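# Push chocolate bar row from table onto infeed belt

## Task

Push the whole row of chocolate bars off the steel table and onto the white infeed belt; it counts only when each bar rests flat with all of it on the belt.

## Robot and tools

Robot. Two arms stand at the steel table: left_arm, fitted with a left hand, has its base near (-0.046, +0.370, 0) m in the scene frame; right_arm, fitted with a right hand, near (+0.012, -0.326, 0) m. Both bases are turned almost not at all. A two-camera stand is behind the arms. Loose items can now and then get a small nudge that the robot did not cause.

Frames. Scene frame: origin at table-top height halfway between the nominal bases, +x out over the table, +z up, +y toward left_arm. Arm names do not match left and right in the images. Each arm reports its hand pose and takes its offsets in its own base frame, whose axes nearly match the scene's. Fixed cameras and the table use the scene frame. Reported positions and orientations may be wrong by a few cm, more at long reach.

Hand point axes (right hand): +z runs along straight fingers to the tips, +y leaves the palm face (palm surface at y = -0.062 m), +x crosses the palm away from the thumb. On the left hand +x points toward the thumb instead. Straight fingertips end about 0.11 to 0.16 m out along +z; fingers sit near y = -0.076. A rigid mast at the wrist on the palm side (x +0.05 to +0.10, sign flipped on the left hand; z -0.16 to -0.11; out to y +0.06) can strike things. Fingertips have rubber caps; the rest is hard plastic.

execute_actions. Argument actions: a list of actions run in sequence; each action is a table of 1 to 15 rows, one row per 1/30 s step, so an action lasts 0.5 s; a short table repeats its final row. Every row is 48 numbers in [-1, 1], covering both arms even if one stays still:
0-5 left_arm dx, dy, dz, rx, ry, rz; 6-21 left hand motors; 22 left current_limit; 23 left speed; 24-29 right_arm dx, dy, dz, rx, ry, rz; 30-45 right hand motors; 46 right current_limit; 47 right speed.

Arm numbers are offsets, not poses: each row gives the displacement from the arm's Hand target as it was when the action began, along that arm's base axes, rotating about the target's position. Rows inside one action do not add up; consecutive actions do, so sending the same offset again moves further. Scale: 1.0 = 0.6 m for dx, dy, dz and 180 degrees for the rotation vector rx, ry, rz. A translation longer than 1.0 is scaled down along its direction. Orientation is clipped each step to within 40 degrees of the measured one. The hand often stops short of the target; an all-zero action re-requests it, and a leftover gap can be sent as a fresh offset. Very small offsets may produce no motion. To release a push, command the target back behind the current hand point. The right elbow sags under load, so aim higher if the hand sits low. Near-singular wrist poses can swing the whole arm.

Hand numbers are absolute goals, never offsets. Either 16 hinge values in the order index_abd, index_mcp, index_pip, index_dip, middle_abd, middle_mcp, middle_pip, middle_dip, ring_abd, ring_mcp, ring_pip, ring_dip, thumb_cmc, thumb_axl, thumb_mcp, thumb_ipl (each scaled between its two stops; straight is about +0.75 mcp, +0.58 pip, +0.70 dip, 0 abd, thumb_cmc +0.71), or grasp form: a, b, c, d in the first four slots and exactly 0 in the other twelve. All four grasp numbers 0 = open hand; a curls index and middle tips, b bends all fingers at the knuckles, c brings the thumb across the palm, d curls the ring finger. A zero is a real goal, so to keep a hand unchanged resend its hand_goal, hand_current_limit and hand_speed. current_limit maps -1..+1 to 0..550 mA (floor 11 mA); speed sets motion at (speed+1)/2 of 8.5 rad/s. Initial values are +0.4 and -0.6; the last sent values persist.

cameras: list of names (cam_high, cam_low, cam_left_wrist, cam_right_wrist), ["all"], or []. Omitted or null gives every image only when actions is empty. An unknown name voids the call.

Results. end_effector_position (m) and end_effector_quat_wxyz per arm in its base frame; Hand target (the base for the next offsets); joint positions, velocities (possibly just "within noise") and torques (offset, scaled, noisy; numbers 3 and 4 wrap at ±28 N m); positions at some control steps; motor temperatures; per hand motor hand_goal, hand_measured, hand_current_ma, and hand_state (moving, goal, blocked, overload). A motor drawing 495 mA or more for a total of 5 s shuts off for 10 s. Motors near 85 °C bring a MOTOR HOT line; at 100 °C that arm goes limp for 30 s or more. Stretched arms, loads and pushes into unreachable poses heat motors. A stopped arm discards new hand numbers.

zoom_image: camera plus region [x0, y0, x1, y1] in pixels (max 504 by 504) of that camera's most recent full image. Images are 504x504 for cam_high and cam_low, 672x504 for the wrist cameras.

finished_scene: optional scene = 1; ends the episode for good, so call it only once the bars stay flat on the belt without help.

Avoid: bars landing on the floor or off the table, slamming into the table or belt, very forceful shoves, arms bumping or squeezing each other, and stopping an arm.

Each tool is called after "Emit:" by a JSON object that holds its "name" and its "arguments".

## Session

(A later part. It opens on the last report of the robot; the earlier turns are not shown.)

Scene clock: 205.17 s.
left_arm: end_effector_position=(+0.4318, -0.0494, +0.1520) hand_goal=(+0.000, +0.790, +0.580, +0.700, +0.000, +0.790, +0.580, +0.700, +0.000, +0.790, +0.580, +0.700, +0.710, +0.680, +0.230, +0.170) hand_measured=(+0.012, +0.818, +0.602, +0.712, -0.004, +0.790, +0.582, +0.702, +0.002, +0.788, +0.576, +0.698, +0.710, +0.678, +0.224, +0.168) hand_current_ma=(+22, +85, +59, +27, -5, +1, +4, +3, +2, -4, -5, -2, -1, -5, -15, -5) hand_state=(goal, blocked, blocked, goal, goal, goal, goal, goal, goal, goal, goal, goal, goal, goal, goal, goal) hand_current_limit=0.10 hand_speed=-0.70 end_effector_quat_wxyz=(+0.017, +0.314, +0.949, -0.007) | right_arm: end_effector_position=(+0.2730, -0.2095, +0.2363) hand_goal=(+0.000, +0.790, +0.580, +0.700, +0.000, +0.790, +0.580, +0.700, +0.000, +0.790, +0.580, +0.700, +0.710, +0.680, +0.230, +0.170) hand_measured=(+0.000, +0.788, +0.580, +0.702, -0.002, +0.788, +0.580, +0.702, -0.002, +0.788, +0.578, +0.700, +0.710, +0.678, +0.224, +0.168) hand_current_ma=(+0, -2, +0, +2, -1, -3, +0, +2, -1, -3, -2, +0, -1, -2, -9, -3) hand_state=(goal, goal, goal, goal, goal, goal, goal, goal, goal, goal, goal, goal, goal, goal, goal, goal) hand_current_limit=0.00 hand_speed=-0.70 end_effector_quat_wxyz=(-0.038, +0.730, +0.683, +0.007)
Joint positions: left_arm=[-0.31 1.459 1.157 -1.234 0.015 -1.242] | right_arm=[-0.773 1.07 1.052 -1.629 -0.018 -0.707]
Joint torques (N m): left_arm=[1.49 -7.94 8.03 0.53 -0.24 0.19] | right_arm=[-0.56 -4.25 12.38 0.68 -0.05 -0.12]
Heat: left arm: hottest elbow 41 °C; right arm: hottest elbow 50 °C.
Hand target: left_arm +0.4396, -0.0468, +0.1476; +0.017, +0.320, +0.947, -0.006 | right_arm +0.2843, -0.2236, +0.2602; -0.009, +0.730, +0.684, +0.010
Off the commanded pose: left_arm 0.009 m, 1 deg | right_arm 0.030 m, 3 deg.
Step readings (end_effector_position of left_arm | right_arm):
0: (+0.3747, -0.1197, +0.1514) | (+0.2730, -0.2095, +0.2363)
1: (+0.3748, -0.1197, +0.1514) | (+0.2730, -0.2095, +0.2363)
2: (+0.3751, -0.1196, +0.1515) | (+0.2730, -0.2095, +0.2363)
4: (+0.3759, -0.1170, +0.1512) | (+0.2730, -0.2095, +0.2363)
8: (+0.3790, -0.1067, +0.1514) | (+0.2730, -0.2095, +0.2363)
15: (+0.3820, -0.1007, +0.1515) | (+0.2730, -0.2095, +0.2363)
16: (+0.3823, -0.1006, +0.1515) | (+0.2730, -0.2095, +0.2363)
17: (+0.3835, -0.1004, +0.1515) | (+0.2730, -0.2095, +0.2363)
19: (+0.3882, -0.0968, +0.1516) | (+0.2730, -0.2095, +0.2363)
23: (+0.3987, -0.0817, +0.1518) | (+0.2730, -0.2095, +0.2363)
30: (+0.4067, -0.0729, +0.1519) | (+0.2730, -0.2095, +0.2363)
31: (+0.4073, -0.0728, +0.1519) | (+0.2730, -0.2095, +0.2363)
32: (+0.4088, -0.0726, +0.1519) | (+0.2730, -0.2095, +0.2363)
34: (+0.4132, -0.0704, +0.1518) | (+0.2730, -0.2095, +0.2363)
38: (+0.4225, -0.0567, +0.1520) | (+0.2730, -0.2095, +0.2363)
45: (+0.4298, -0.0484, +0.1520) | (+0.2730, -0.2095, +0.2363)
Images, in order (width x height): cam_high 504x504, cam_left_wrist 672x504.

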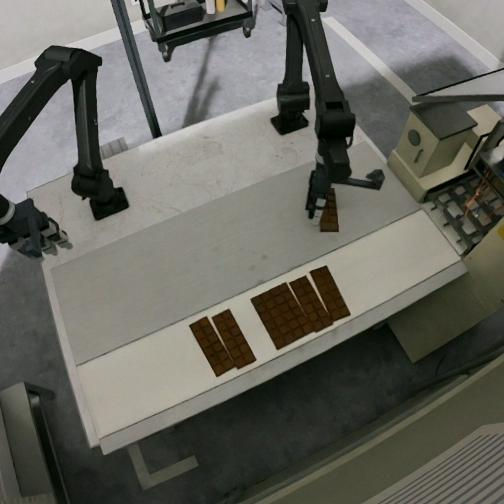

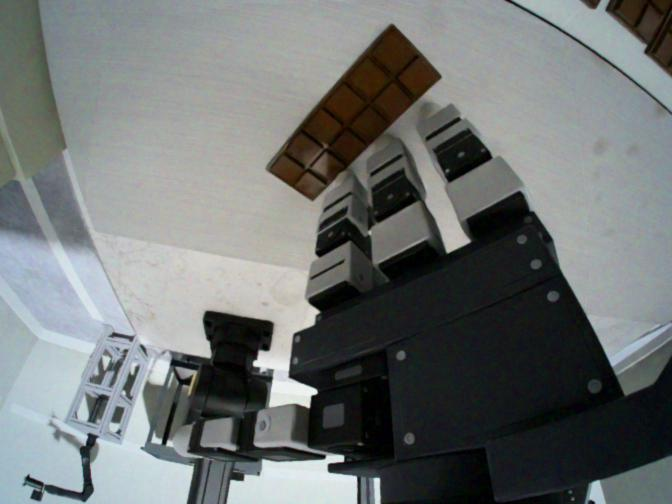

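Emit:
{"name": "execute_actions", "arguments": {"actions": [[[0.0532,0.0282,0,0,0,-0.0486,0,0.79,0.58,0.7,0,0.79,0.58,0.7,0,0.79,0.58,0.7,0.71,0.68,0.23,0.17,0.1,-0.7,0,0,0,0,0,0,0,0.79,0.58,0.7,0,0.79,0.58,0.7,0,0.79,0.58,0.7,0.71,0.68,0.23,0.17,0,-0.7]],[[0.0572,0.0198,0,0,0,-0.0486,0,0.79,0.58,0.7,0,0.79,0.58,0.7,0,0.79,0.58,0.7,0.71,0.68,0.23,0.17,0.1,-0.7,0,0,0,0,0,0,0,0.79,0.58,0.7,0,0.79,0.58,0.7,0,0.79,0.58,0.7,0.71,0.68,0.23,0.17,0,-0.7]],[[0.0595,0.0110,0,0,0,-0.0486,0,0.79,0.58,0.7,0,0.79,0.58,0.7,0,0.79,0.58,0.7,0.71,0.68,0.23,0.17,0.1,-0.7,0,0,0,0,0,0,0,0.79,0.58,0.7,0,0.79,0.58,0.7,0,0.79,0.58,0.7,0.71,0.68,0.23,0.17,0,-0.7]]], "cameras": ["cam_left_wrist","cam_high"]}}

Scene clock: 209.33 s.
left_arm: end_effector_position=(+0.5245, -0.0137, +0.1512) hand_goal=(+0.000, +0.790, +0.580, +0.700, +0.000, +0.790, +0.580, +0.700, +0.000, +0.790, +0.580, +0.700, +0.710, +0.680, +0.230, +0.170) hand_measured=(+0.008, +0.832, +0.608, +0.712, -0.004, +0.798, +0.588, +0.704, +0.002, +0.788, +0.576, +0.698, +0.710, +0.678, +0.224, +0.168) hand_current_ma=(+15, +136, +80, +29, -5, +16, +14, +5, +2, -4, -5, -2, -1, -5, -15, -5) hand_state=(goal, blocked, blocked, goal, goal, goal, goal, goal, goal, goal, goal, goal, goal, goal, goal, goal) hand_current_limit=0.10 hand_speed=-0.70 end_effector_quat_wxyz=(+0.013, +0.520, +0.854, -0.010) | right_arm: end_effector_position=(+0.2730, -0.2095, +0.2363) hand_goal=(+0.000, +0.790, +0.580, +0.700, +0.000, +0.790, +0.580, +0.700, +0.000, +0.790, +0.580, +0.700, +0.710, +0.680, +0.230, +0.170) hand_measured=(+0.000, +0.788, +0.580, +0.702, -0.002, +0.788, +0.580, +0.702, -0.002, +0.788, +0.578, +0.700, +0.710, +0.678, +0.224, +0.168) hand_current_ma=(+0, -2, +0, +2, -1, -3, +0, +2, -1, -3, -2, +0, -1, -2, -9, -3) hand_state=(goal, goal, goal, goal, goal, goal, goal, goal, goal, goal, goal, goal, goal, goal, goal, goal) hand_current_limit=0.00 hand_speed=-0.70 end_effector_quat_wxyz=(-0.038, +0.730, +0.683, +0.007)
Joint positions: left_arm=[-0.145 1.584 1.296 -1.266 0.03 -0.621] | right_arm=[-0.773 1.07 1.052 -1.629 -0.018 -0.707]
Joint torques (N m): left_arm=[1.61 -8.47 10.1 0.38 -0.13 0.17] | right_arm=[-0.44 -4.42 12.37 0.69 -0.05 -0.12]
Heat: left arm: hottest elbow 41 °C; right arm: hottest elbow 50 °C.
Hand target: left_arm +0.5415, -0.0113, +0.1475; +0.015, +0.526, +0.850, -0.009 | right_arm +0.2843, -0.2236, +0.2602; -0.009, +0.730, +0.684, +0.010
Off the commanded pose: left_arm 0.018 m, 1 deg | right_arm 0.030 m, 3 deg.
Step readings (end_effector_position of left_arm | right_arm):
0: (+0.4318, -0.0494, +0.1520) | (+0.2730, -0.2095, +0.2363)
1: (+0.4321, -0.0493, +0.1521) | (+0.2730, -0.2095, +0.2363)
2: (+0.4332, -0.0492, +0.1518) | (+0.2730, -0.2095, +0.2363)
4: (+0.4368, -0.0469, +0.1506) | (+0.2730, -0.2095, +0.2363)
8: (+0.4455, -0.0370, +0.1509) | (+0.2730, -0.2095, +0.2363)
15: (+0.4537, -0.0314, +0.1510) | (+0.2730, -0.2095, +0.2363)
16: (+0.4543, -0.0318, +0.1509) | (+0.2730, -0.2095, +0.2363)
17: (+0.4559, -0.0322, +0.1511) | (+0.2730, -0.2095, +0.2363)
19: (+0.4623, -0.0312, +0.1510) | (+0.2730, -0.2095, +0.2363)
23: (+0.4781, -0.0231, +0.1511) | (+0.2730, -0.2095, +0.2363)
30: (+0.4878, -0.0190, +0.1512) | (+0.2730, -0.2095, +0.2363)
31: (+0.4884, -0.0195, +0.1514) | (+0.2730, -0.2095, +0.2363)
32: (+0.4898, -0.0201, +0.1514) | (+0.2730, -0.2095, +0.2363)
34: (+0.4967, -0.0201, +0.1510) | (+0.2730, -0.2095, +0.2363)
38: (+0.5137, -0.0150, +0.1514) | (+0.2730, -0.2095, +0.2363)
45: (+0.5237, -0.0122, +0.1514) | (+0.2730, -0.2095, +0.2363)
Images, in order (width x height): cam_high 504x504, cam_left_wrist 672x504.

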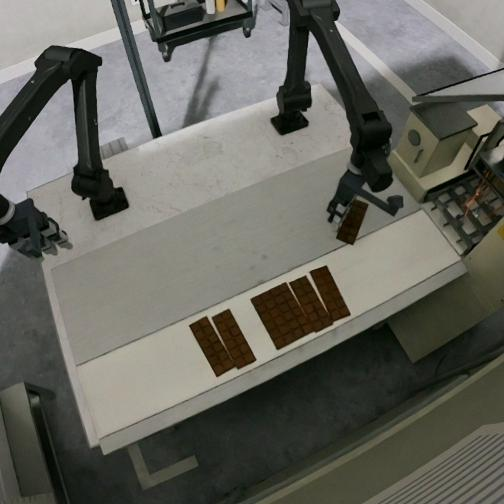

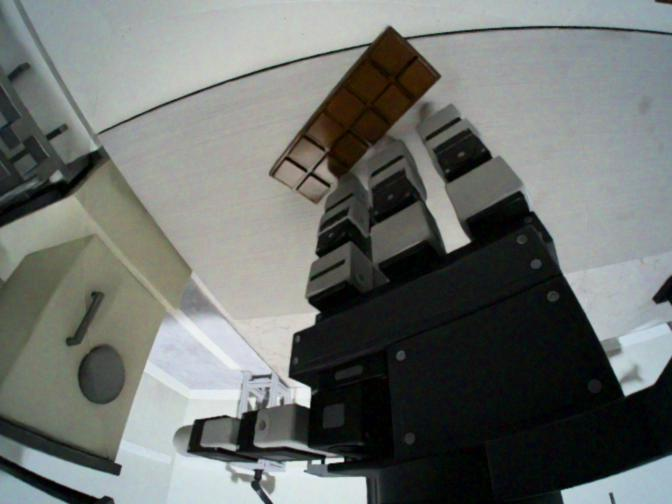

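Emit:
{"name": "execute_actions", "arguments": {"actions": [[[0.0603,0.0007,0,0,0,-0.0486,0,0.79,0.58,0.7,0,0.79,0.58,0.7,0,0.79,0.58,0.7,-0.3,0.68,0.23,0.17,0.1,-0.7,0,0,0,0,0,0,0,0.79,0.58,0.7,0,0.79,0.58,0.7,0,0.79,0.58,0.7,0.71,0.68,0.23,0.17,0,-0.7]],[[0.0598,-0.0083,0,0,0,-0.0486,0,0.79,0.58,0.7,0,0.79,0.58,0.7,0,0.79,0.58,0.7,-0.3,0.68,0.23,0.17,0.1,-0.7,0,0,0,0,0,0,0,0.79,0.58,0.7,0,0.79,0.58,0.7,0,0.79,0.58,0.7,0.71,0.68,0.23,0.17,0,-0.7]]], "cameras": ["cam_left_wrist","cam_high"]}}

Scene clock: 213.93 s.
left_arm: end_effector_position=(+0.5963, -0.0181, +0.1515) hand_goal=(+0.000, +0.790, +0.580, +0.700, +0.000, +0.790, +0.580, +0.700, +0.000, +0.790, +0.580, +0.700, -0.300, +0.680, +0.230, +0.170) hand_measured=(+0.008, +0.832, +0.608, +0.712, -0.004, +0.794, +0.584, +0.704, +0.002, +0.788, +0.576, +0.698, -0.298, +0.678, +0.224, +0.168) hand_current_ma=(+12, +137, +80, +30, -5, +6, +8, +5, +2, -4, -5, -2, +4, -5, -15, -5) hand_state=(goal, blocked, blocked, goal, goal, goal, goal, goal, goal, goal, goal, goal, goal, goal, goal, goal) hand_current_limit=0.10 hand_speed=-0.70 end_effector_quat_wxyz=(+0.010, +0.644, +0.765, -0.012) | right_arm: end_effector_position=(+0.2730, -0.2095, +0.2363) hand_goal=(+0.000, +0.790, +0.580, +0.700, +0.000, +0.790, +0.580, +0.700, +0.000, +0.790, +0.580, +0.700, +0.710, +0.680, +0.230, +0.170) hand_measured=(+0.000, +0.788, +0.580, +0.702, -0.002, +0.788, +0.580, +0.702, -0.002, +0.788, +0.578, +0.700, +0.710, +0.678, +0.224, +0.168) hand_current_ma=(+0, -2, +0, +2, -1, -3, +0, +2, -1, -3, -2, +0, -1, -2, -9, -3) hand_state=(goal, goal, goal, goal, goal, goal, goal, goal, goal, goal, goal, goal, goal, goal, goal, goal) hand_current_limit=0.00 hand_speed=-0.70 end_effector_quat_wxyz=(-0.038, +0.730, +0.683, +0.007)
Joint positions: left_arm=[-0.095 1.729 1.481 -1.321 0.031 -0.266] | right_arm=[-0.773 1.07 1.052 -1.629 -0.018 -0.707]
Joint torques (N m): left_arm=[1.49 -10.58 10.54 0.42 0.05 0.21] | right_arm=[-0.73 -4.31 12.41 0.72 -0.06 -0.13]
Heat: left arm: hottest elbow 41 °C; right arm: hottest elbow 51 °C.
Hand target: left_arm +0.6136, -0.0159, +0.1475; +0.013, +0.650, +0.760, -0.011 | right_arm +0.2843, -0.2236, +0.2602; -0.009, +0.730, +0.684, +0.010
Off the commanded pose: left_arm 0.018 m, 1 deg | right_arm 0.030 m, 3 deg.
Step readings (end_effector_position of left_arm | right_arm):
0: (+0.5245, -0.0137, +0.1512) | (+0.2730, -0.2095, +0.2363)
1: (+0.5248, -0.0139, +0.1512) | (+0.2730, -0.2095, +0.2363)
2: (+0.5260, -0.0144, +0.1513) | (+0.2730, -0.2095, +0.2363)
4: (+0.5329, -0.0152, +0.1508) | (+0.2730, -0.2095, +0.2363)
8: (+0.5508, -0.0128, +0.1515) | (+0.2730, -0.2095, +0.2363)
15: (+0.5599, -0.0118, +0.1515) | (+0.2730, -0.2095, +0.2363)
16: (+0.5605, -0.0123, +0.1517) | (+0.2730, -0.2095, +0.2363)
17: (+0.5617, -0.0131, +0.1519) | (+0.2730, -0.2095, +0.2363)
19: (+0.5692, -0.0148, +0.1513) | (+0.2730, -0.2095, +0.2363)
23: (+0.5878, -0.0160, +0.1521) | (+0.2730, -0.2095, +0.2363)
30: (+0.5960, -0.0167, +0.1519) | (+0.2730, -0.2095, +0.2363)
Images, in order (width x height): cam_high 504x504, cam_left_wrist 672x504.

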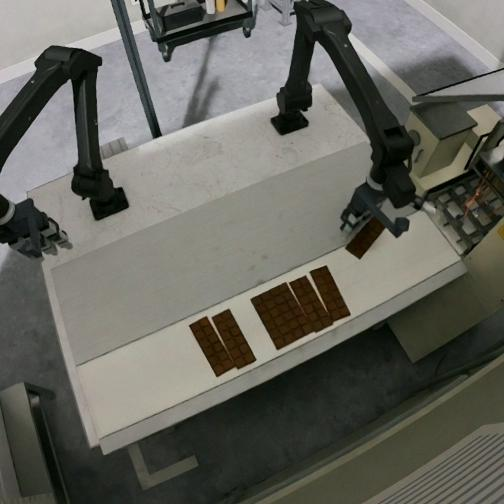

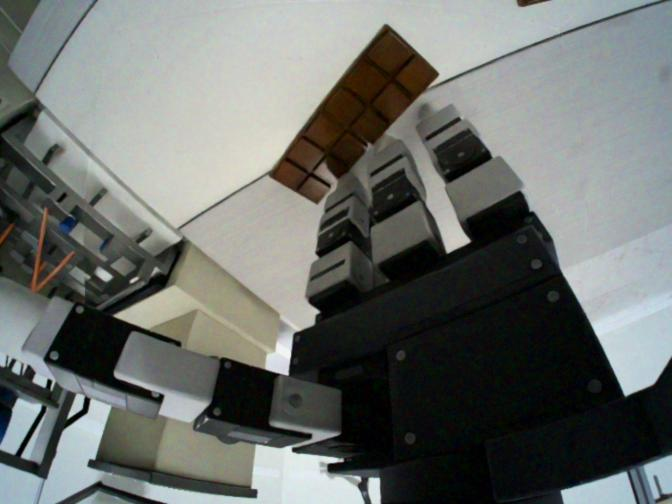

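Emit:
{"name": "execute_actions", "arguments": {"actions": [[[0.0582,-0.0165,0,0,0,-0.0486,0,0.79,0.58,0.7,0,0.79,0.58,0.7,0,0.79,0.58,0.7,-0.3,0.68,0.23,0.17,0.1,-0.7,0,0,0,0,0,0,0,0.79,0.58,0.7,0,0.79,0.58,0.7,0,0.79,0.58,0.7,0.71,0.68,0.23,0.17,0,-0.7]],[[0.0533,0,0,0,0,0,0,0.79,0.58,0.7,0,0.79,0.58,0.7,0,0.79,0.58,0.7,-0.3,0.68,0.23,0.17,0.1,-0.7,0,0,0,0,0,0,0,0.79,0.58,0.7,0,0.79,0.58,0.7,0,0.79,0.58,0.7,0.71,0.68,0.23,0.17,0,-0.7]],[[0.0533,0,0,0,0,0,0,0.79,0.58,0.7,0,0.79,0.58,0.7,0,0.79,0.58,0.7,-0.3,0.68,0.23,0.17,0.1,-0.7,0,0,0,0,0,0,0,0.79,0.58,0.7,0,0.79,0.58,0.7,0,0.79,0.58,0.7,0.71,0.68,0.23,0.17,0,-0.7]]], "cameras": ["cam_left_wrist","cam_high"]}}

Scene clock: 216.87 s.
left_arm: end_effector_position=(+0.6988, -0.0295, +0.1525) hand_goal=(+0.000, +0.790, +0.580, +0.700, +0.000, +0.790, +0.580, +0.700, +0.000, +0.790, +0.580, +0.700, -0.300, +0.680, +0.230, +0.170) hand_measured=(+0.004, +0.812, +0.598, +0.710, -0.004, +0.800, +0.586, +0.702, +0.002, +0.788, +0.578, +0.698, -0.298, +0.678, +0.224, +0.168) hand_current_ma=(+5, +61, +44, +22, -4, +22, +11, +4, +2, -4, -5, -2, +3, -5, -15, -5) hand_state=(goal, blocked, goal, goal, goal, goal, goal, goal, goal, goal, goal, goal, goal, goal, goal, goal) hand_current_limit=0.10 hand_speed=-0.70 end_effector_quat_wxyz=(+0.010, +0.703, +0.711, -0.012) | right_arm: end_effector_position=(+0.2730, -0.2095, +0.2363) hand_goal=(+0.000, +0.790, +0.580, +0.700, +0.000, +0.790, +0.580, +0.700, +0.000, +0.790, +0.580, +0.700, +0.710, +0.680, +0.230, +0.170) hand_measured=(+0.000, +0.788, +0.580, +0.702, -0.002, +0.788, +0.580, +0.702, -0.002, +0.788, +0.578, +0.700, +0.710, +0.678, +0.224, +0.168) hand_current_ma=(+0, -2, +0, +2, -1, -3, +0, +2, -1, -3, -2, +0, -1, -2, -9, -3) hand_state=(goal, goal, goal, goal, goal, goal, goal, goal, goal, goal, goal, goal, goal, goal, goal, goal) hand_current_limit=0.00 hand_speed=-0.70 end_effector_quat_wxyz=(-0.038, +0.730, +0.683, +0.007)
Joint positions: left_arm=[-0.077 1.988 1.862 -1.445 0.032 -0.089] | right_arm=[-0.773 1.07 1.052 -1.629 -0.018 -0.707]
Joint torques (N m): left_arm=[1.49 -14.1 10.91 0.27 0.09 0.15] | right_arm=[-0.56 -4.42 12.42 0.65 -0.05 -0.12]
Heat: left arm: hottest elbow 41 °C; right arm: hottest elbow 51 °C.
Hand target: left_arm +0.7124, -0.0257, +0.1474; +0.012, +0.706, +0.708, -0.012 | right_arm +0.2843, -0.2236, +0.2602; -0.009, +0.730, +0.684, +0.010
Off the commanded pose: left_arm 0.015 m, 1 deg | right_arm 0.030 m, 3 deg.
Step readings (end_effector_position of left_arm | right_arm):
0: (+0.5963, -0.0181, +0.1515) | (+0.2730, -0.2095, +0.2363)
1: (+0.5966, -0.0183, +0.1516) | (+0.2730, -0.2095, +0.2363)
2: (+0.5979, -0.0192, +0.1516) | (+0.2730, -0.2095, +0.2363)
4: (+0.6057, -0.0215, +0.1515) | (+0.2730, -0.2095, +0.2363)
8: (+0.6247, -0.0243, +0.1525) | (+0.2730, -0.2095, +0.2363)
15: (+0.6332, -0.0272, +0.1526) | (+0.2730, -0.2095, +0.2363)
16: (+0.6335, -0.0273, +0.1526) | (+0.2730, -0.2095, +0.2363)
17: (+0.6347, -0.0274, +0.1528) | (+0.2730, -0.2095, +0.2363)
19: (+0.6424, -0.0275, +0.1522) | (+0.2730, -0.2095, +0.2363)
23: (+0.6613, -0.0283, +0.1528) | (+0.2730, -0.2095, +0.2363)
30: (+0.6663, -0.0289, +0.1526) | (+0.2730, -0.2095, +0.2363)
31: (+0.6665, -0.0289, +0.1528) | (+0.2730, -0.2095, +0.2363)
32: (+0.6678, -0.0288, +0.1530) | (+0.2730, -0.2095, +0.2363)
34: (+0.6754, -0.0288, +0.1524) | (+0.2730, -0.2095, +0.2363)
38: (+0.6939, -0.0294, +0.1530) | (+0.2730, -0.2095, +0.2363)
45: (+0.6984, -0.0294, +0.1527) | (+0.2730, -0.2095, +0.2363)
Images, in order (width x height): cam_high 504x504, cam_left_wrist 672x504.

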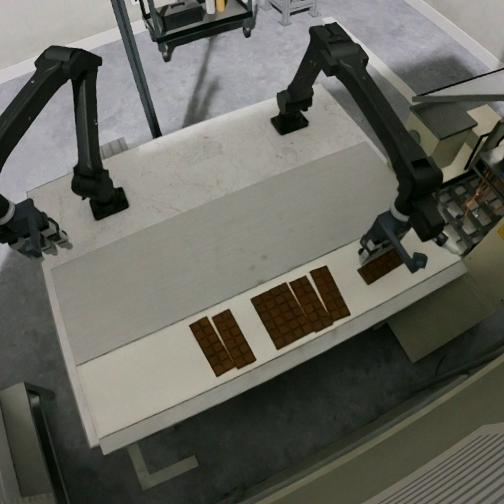

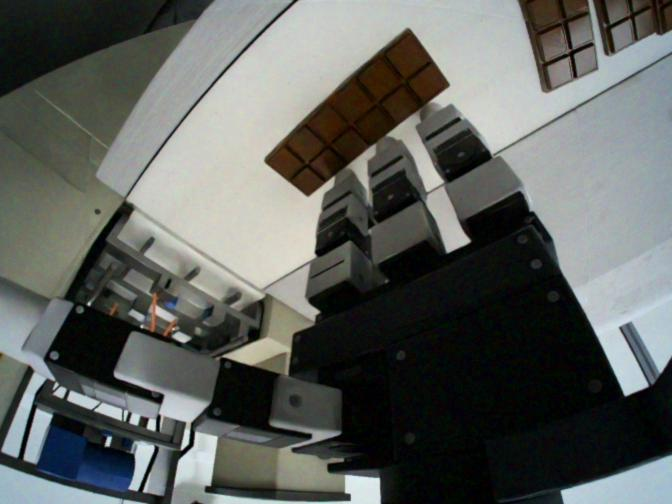

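Emit:
{"name": "execute_actions", "arguments": {"actions": [[[-0.08,0,0.003,0,0,0,0,0.79,0.58,0.7,0,0.79,0.58,0.7,0,0.79,0.58,0.7,-0.3,0.68,0.23,0.17,0.1,-0.7,0,0,0,0,0,0,0,0.79,0.58,0.7,0,0.79,0.58,0.7,0,0.79,0.58,0.7,0.71,0.68,0.23,0.17,0,-0.7]],[[-0.04,0,0.06,0,0,0,0,0.79,0.58,0.7,0,0.79,0.58,0.7,0,0.79,0.58,0.7,-0.3,0.68,0.23,0.17,0.1,-0.7,0,0,0,0,0,0,0,0.79,0.58,0.7,0,0.79,0.58,0.7,0,0.79,0.58,0.7,0.71,0.68,0.23,0.17,0,-0.7]],[[-0.1,0,0.12,0,0,0,0,0.79,0.58,0.7,0,0.79,0.58,0.7,0,0.79,0.58,0.7,-0.3,0.68,0.23,0.17,0.1,-0.7,0,0,0,0,0,0,0,0.79,0.58,0.7,0,0.79,0.58,0.7,0,0.79,0.58,0.7,0.71,0.68,0.23,0.17,0,-0.7]],[[-0.12,0,0.04,0,0,0,0,0.79,0.58,0.7,0,0.79,0.58,0.7,0,0.79,0.58,0.7,-0.3,0.68,0.23,0.17,0.1,-0.7,0,0,0,0,0,0,0,0.79,0.58,0.7,0,0.79,0.58,0.7,0,0.79,0.58,0.7,0.71,0.68,0.23,0.17,0,-0.7]],[[-0.12,0,0,0,0,0,0,0.79,0.58,0.7,0,0.79,0.58,0.7,0,0.79,0.58,0.7,-0.3,0.68,0.23,0.17,0.1,-0.7,0,0,0,0,0,0,0,0.79,0.58,0.7,0,0.79,0.58,0.7,0,0.79,0.58,0.7,0.71,0.68,0.23,0.17,0,-0.7]]], "cameras": ["cam_left_wrist","cam_high","cam_low"]}}

Scene clock: 220.83 s.
left_arm: end_effector_position=(+0.4390, -0.0231, +0.2819) hand_goal=(+0.000, +0.790, +0.580, +0.700, +0.000, +0.790, +0.580, +0.700, +0.000, +0.790, +0.580, +0.700, -0.300, +0.680, +0.230, +0.170) hand_measured=(-0.002, +0.786, +0.578, +0.698, -0.002, +0.786, +0.580, +0.700, +0.000, +0.786, +0.578, +0.698, -0.298, +0.678, +0.224, +0.168) hand_current_ma=(-4, -5, -5, -4, -4, -6, +0, +1, +0, -5, -5, -4, +1, -5, -15, -5) hand_state=(goal, goal, goal, goal, goal, goal, goal, goal, goal, goal, goal, goal, goal, goal, goal, goal) hand_current_limit=0.10 hand_speed=-0.70 end_effector_quat_wxyz=(+0.015, +0.708, +0.706, -0.010) | right_arm: end_effector_position=(+0.2730, -0.2095, +0.2363) hand_goal=(+0.000, +0.790, +0.580, +0.700, +0.000, +0.790, +0.580, +0.700, +0.000, +0.790, +0.580, +0.700, +0.710, +0.680, +0.230, +0.170) hand_measured=(+0.000, +0.788, +0.580, +0.702, -0.002, +0.788, +0.580, +0.702, -0.002, +0.788, +0.578, +0.700, +0.710, +0.678, +0.224, +0.168) hand_current_ma=(+0, -2, +0, +2, -1, -3, +0, +2, -1, -3, -2, +0, -1, -2, -9, -3) hand_state=(goal, goal, goal, goal, goal, goal, goal, goal, goal, goal, goal, goal, goal, goal, goal, goal) hand_current_limit=0.00 hand_speed=-0.70 end_effector_quat_wxyz=(-0.038, +0.730, +0.683, +0.007)
Joint positions: left_arm=[-0.11 1.265 1.311 -1.606 0.034 -0.107] | right_arm=[-0.773 1.07 1.052 -1.629 -0.018 -0.707]
Joint torques (N m): left_arm=[0.15 -6.95 7.9 -0.05 -0.03 -0.21] | right_arm=[-0.56 -4.31 12.38 0.69 -0.05 -0.12]
Heat: left arm: hottest elbow 41 °C; right arm: hottest elbow 51 °C.
Hand target: left_arm +0.4365, -0.0256, +0.2814; +0.012, +0.706, +0.708, -0.012 | right_arm +0.2843, -0.2236, +0.2602; -0.009, +0.730, +0.684, +0.010
Off the commanded pose: left_arm 0.004 m, 1 deg | right_arm 0.030 m, 3 deg.
Step readings (end_effector_position of left_arm | right_arm):
0: (+0.6988, -0.0295, +0.1526) | (+0.2730, -0.2095, +0.2363)
1: (+0.6988, -0.0295, +0.1526) | (+0.2730, -0.2095, +0.2363)
2: (+0.6981, -0.0294, +0.1518) | (+0.2730, -0.2095, +0.2363)
4: (+0.6914, -0.0289, +0.1494) | (+0.2730, -0.2095, +0.2363)
8: (+0.6699, -0.0276, +0.1499) | (+0.2730, -0.2095, +0.2363)
15: (+0.6649, -0.0273, +0.1499) | (+0.2730, -0.2095, +0.2363)
16: (+0.6649, -0.0273, +0.1503) | (+0.2730, -0.2095, +0.2363)
17: (+0.6640, -0.0272, +0.1508) | (+0.2730, -0.2095, +0.2363)
19: (+0.6589, -0.0269, +0.1520) | (+0.2730, -0.2095, +0.2363)
23: (+0.6464, -0.0259, +0.1595) | (+0.2730, -0.2095, +0.2363)
30: (+0.6431, -0.0256, +0.1781) | (+0.2730, -0.2095, +0.2363)
31: (+0.6427, -0.0256, +0.1789) | (+0.2730, -0.2095, +0.2363)
32: (+0.6396, -0.0254, +0.1792) | (+0.2730, -0.2095, +0.2363)
34: (+0.6257, -0.0243, +0.1825) | (+0.2730, -0.2095, +0.2363)
38: (+0.5970, -0.0221, +0.2112) | (+0.2730, -0.2095, +0.2363)
45: (+0.5796, -0.0208, +0.2635) | (+0.2730, -0.2095, +0.2363)
46: (+0.5789, -0.0207, +0.2644) | (+0.2730, -0.2095, +0.2363)
47: (+0.5763, -0.0207, +0.2626) | (+0.2730, -0.2095, +0.2363)
49: (+0.5618, -0.0209, +0.2551) | (+0.2730, -0.2095, +0.2363)
53: (+0.5260, -0.0199, +0.2518) | (+0.2730, -0.2095, +0.2363)
60: (+0.5119, -0.0217, +0.2827) | (+0.2730, -0.2095, +0.2363)
61: (+0.5110, -0.0218, +0.2835) | (+0.2730, -0.2095, +0.2363)
62: (+0.5079, -0.0219, +0.2816) | (+0.2730, -0.2095, +0.2363)
64: (+0.4907, -0.0223, +0.2720) | (+0.2730, -0.2095, +0.2363)
68: (+0.4529, -0.0215, +0.2623) | (+0.2730, -0.2095, +0.2363)
75: (+0.4397, -0.0233, +0.2826) | (+0.2730, -0.2095, +0.2363)
Images, in order (width x height): cam_high 504x504, cam_low 504x504, cam_left_wrist 672x504.

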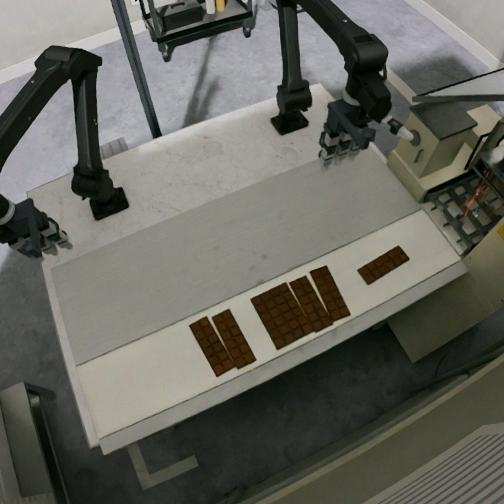

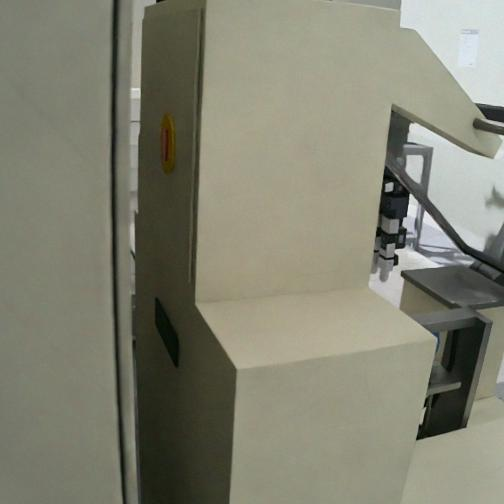

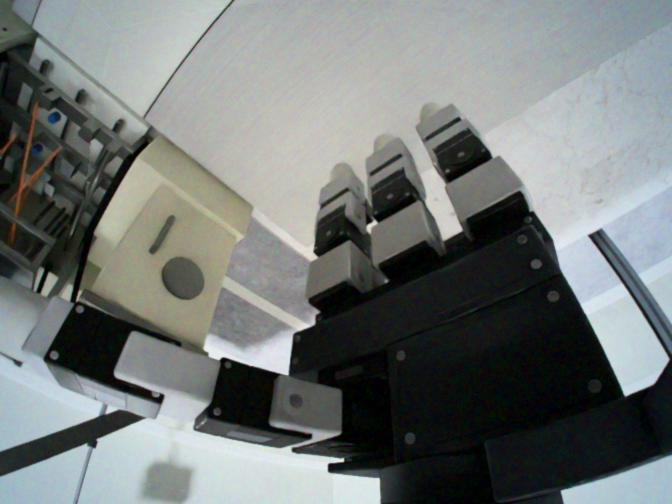

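Emit:
{"name": "zoom_image", "arguments": {"camera": "cam_high", "region": [170, 200, 430, 400]}}

Scaled by 1.938 from the camera's 504x504 image, which has a finer 720x720 frame.

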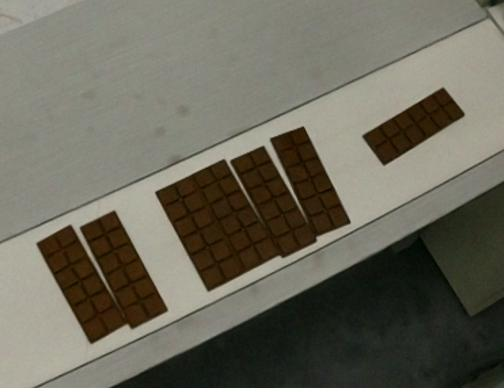

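Emit:
{"name": "zoom_image", "arguments": {"camera": "cam_high", "region": [240, 255, 360, 360]}}

Emit:
{"name": "zoom_image", "arguments": {"camera": "cam_high", "region": [180, 295, 270, 385]}}

Scaled by 4.200 from the camera's 504x504 image, which has a finer 720x720 frame.

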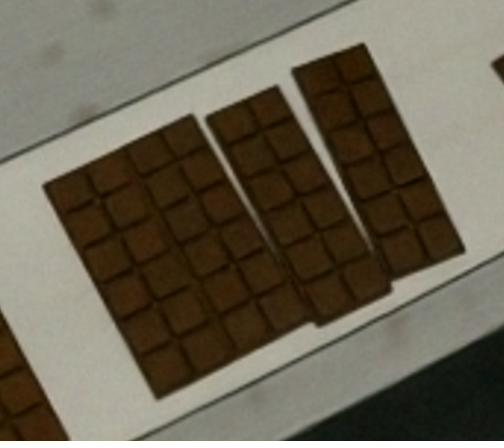

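Scaled by 5.600 from the camera's 504x504 image, which has a finer 720x720 frame.

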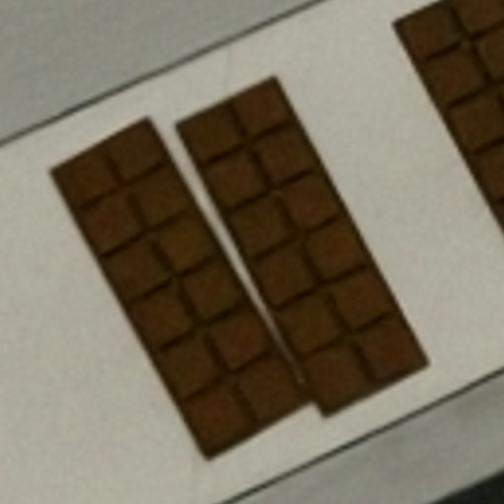

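Emit:
{"name": "finished_scene", "arguments": {}}

The scene is finished: the task was done.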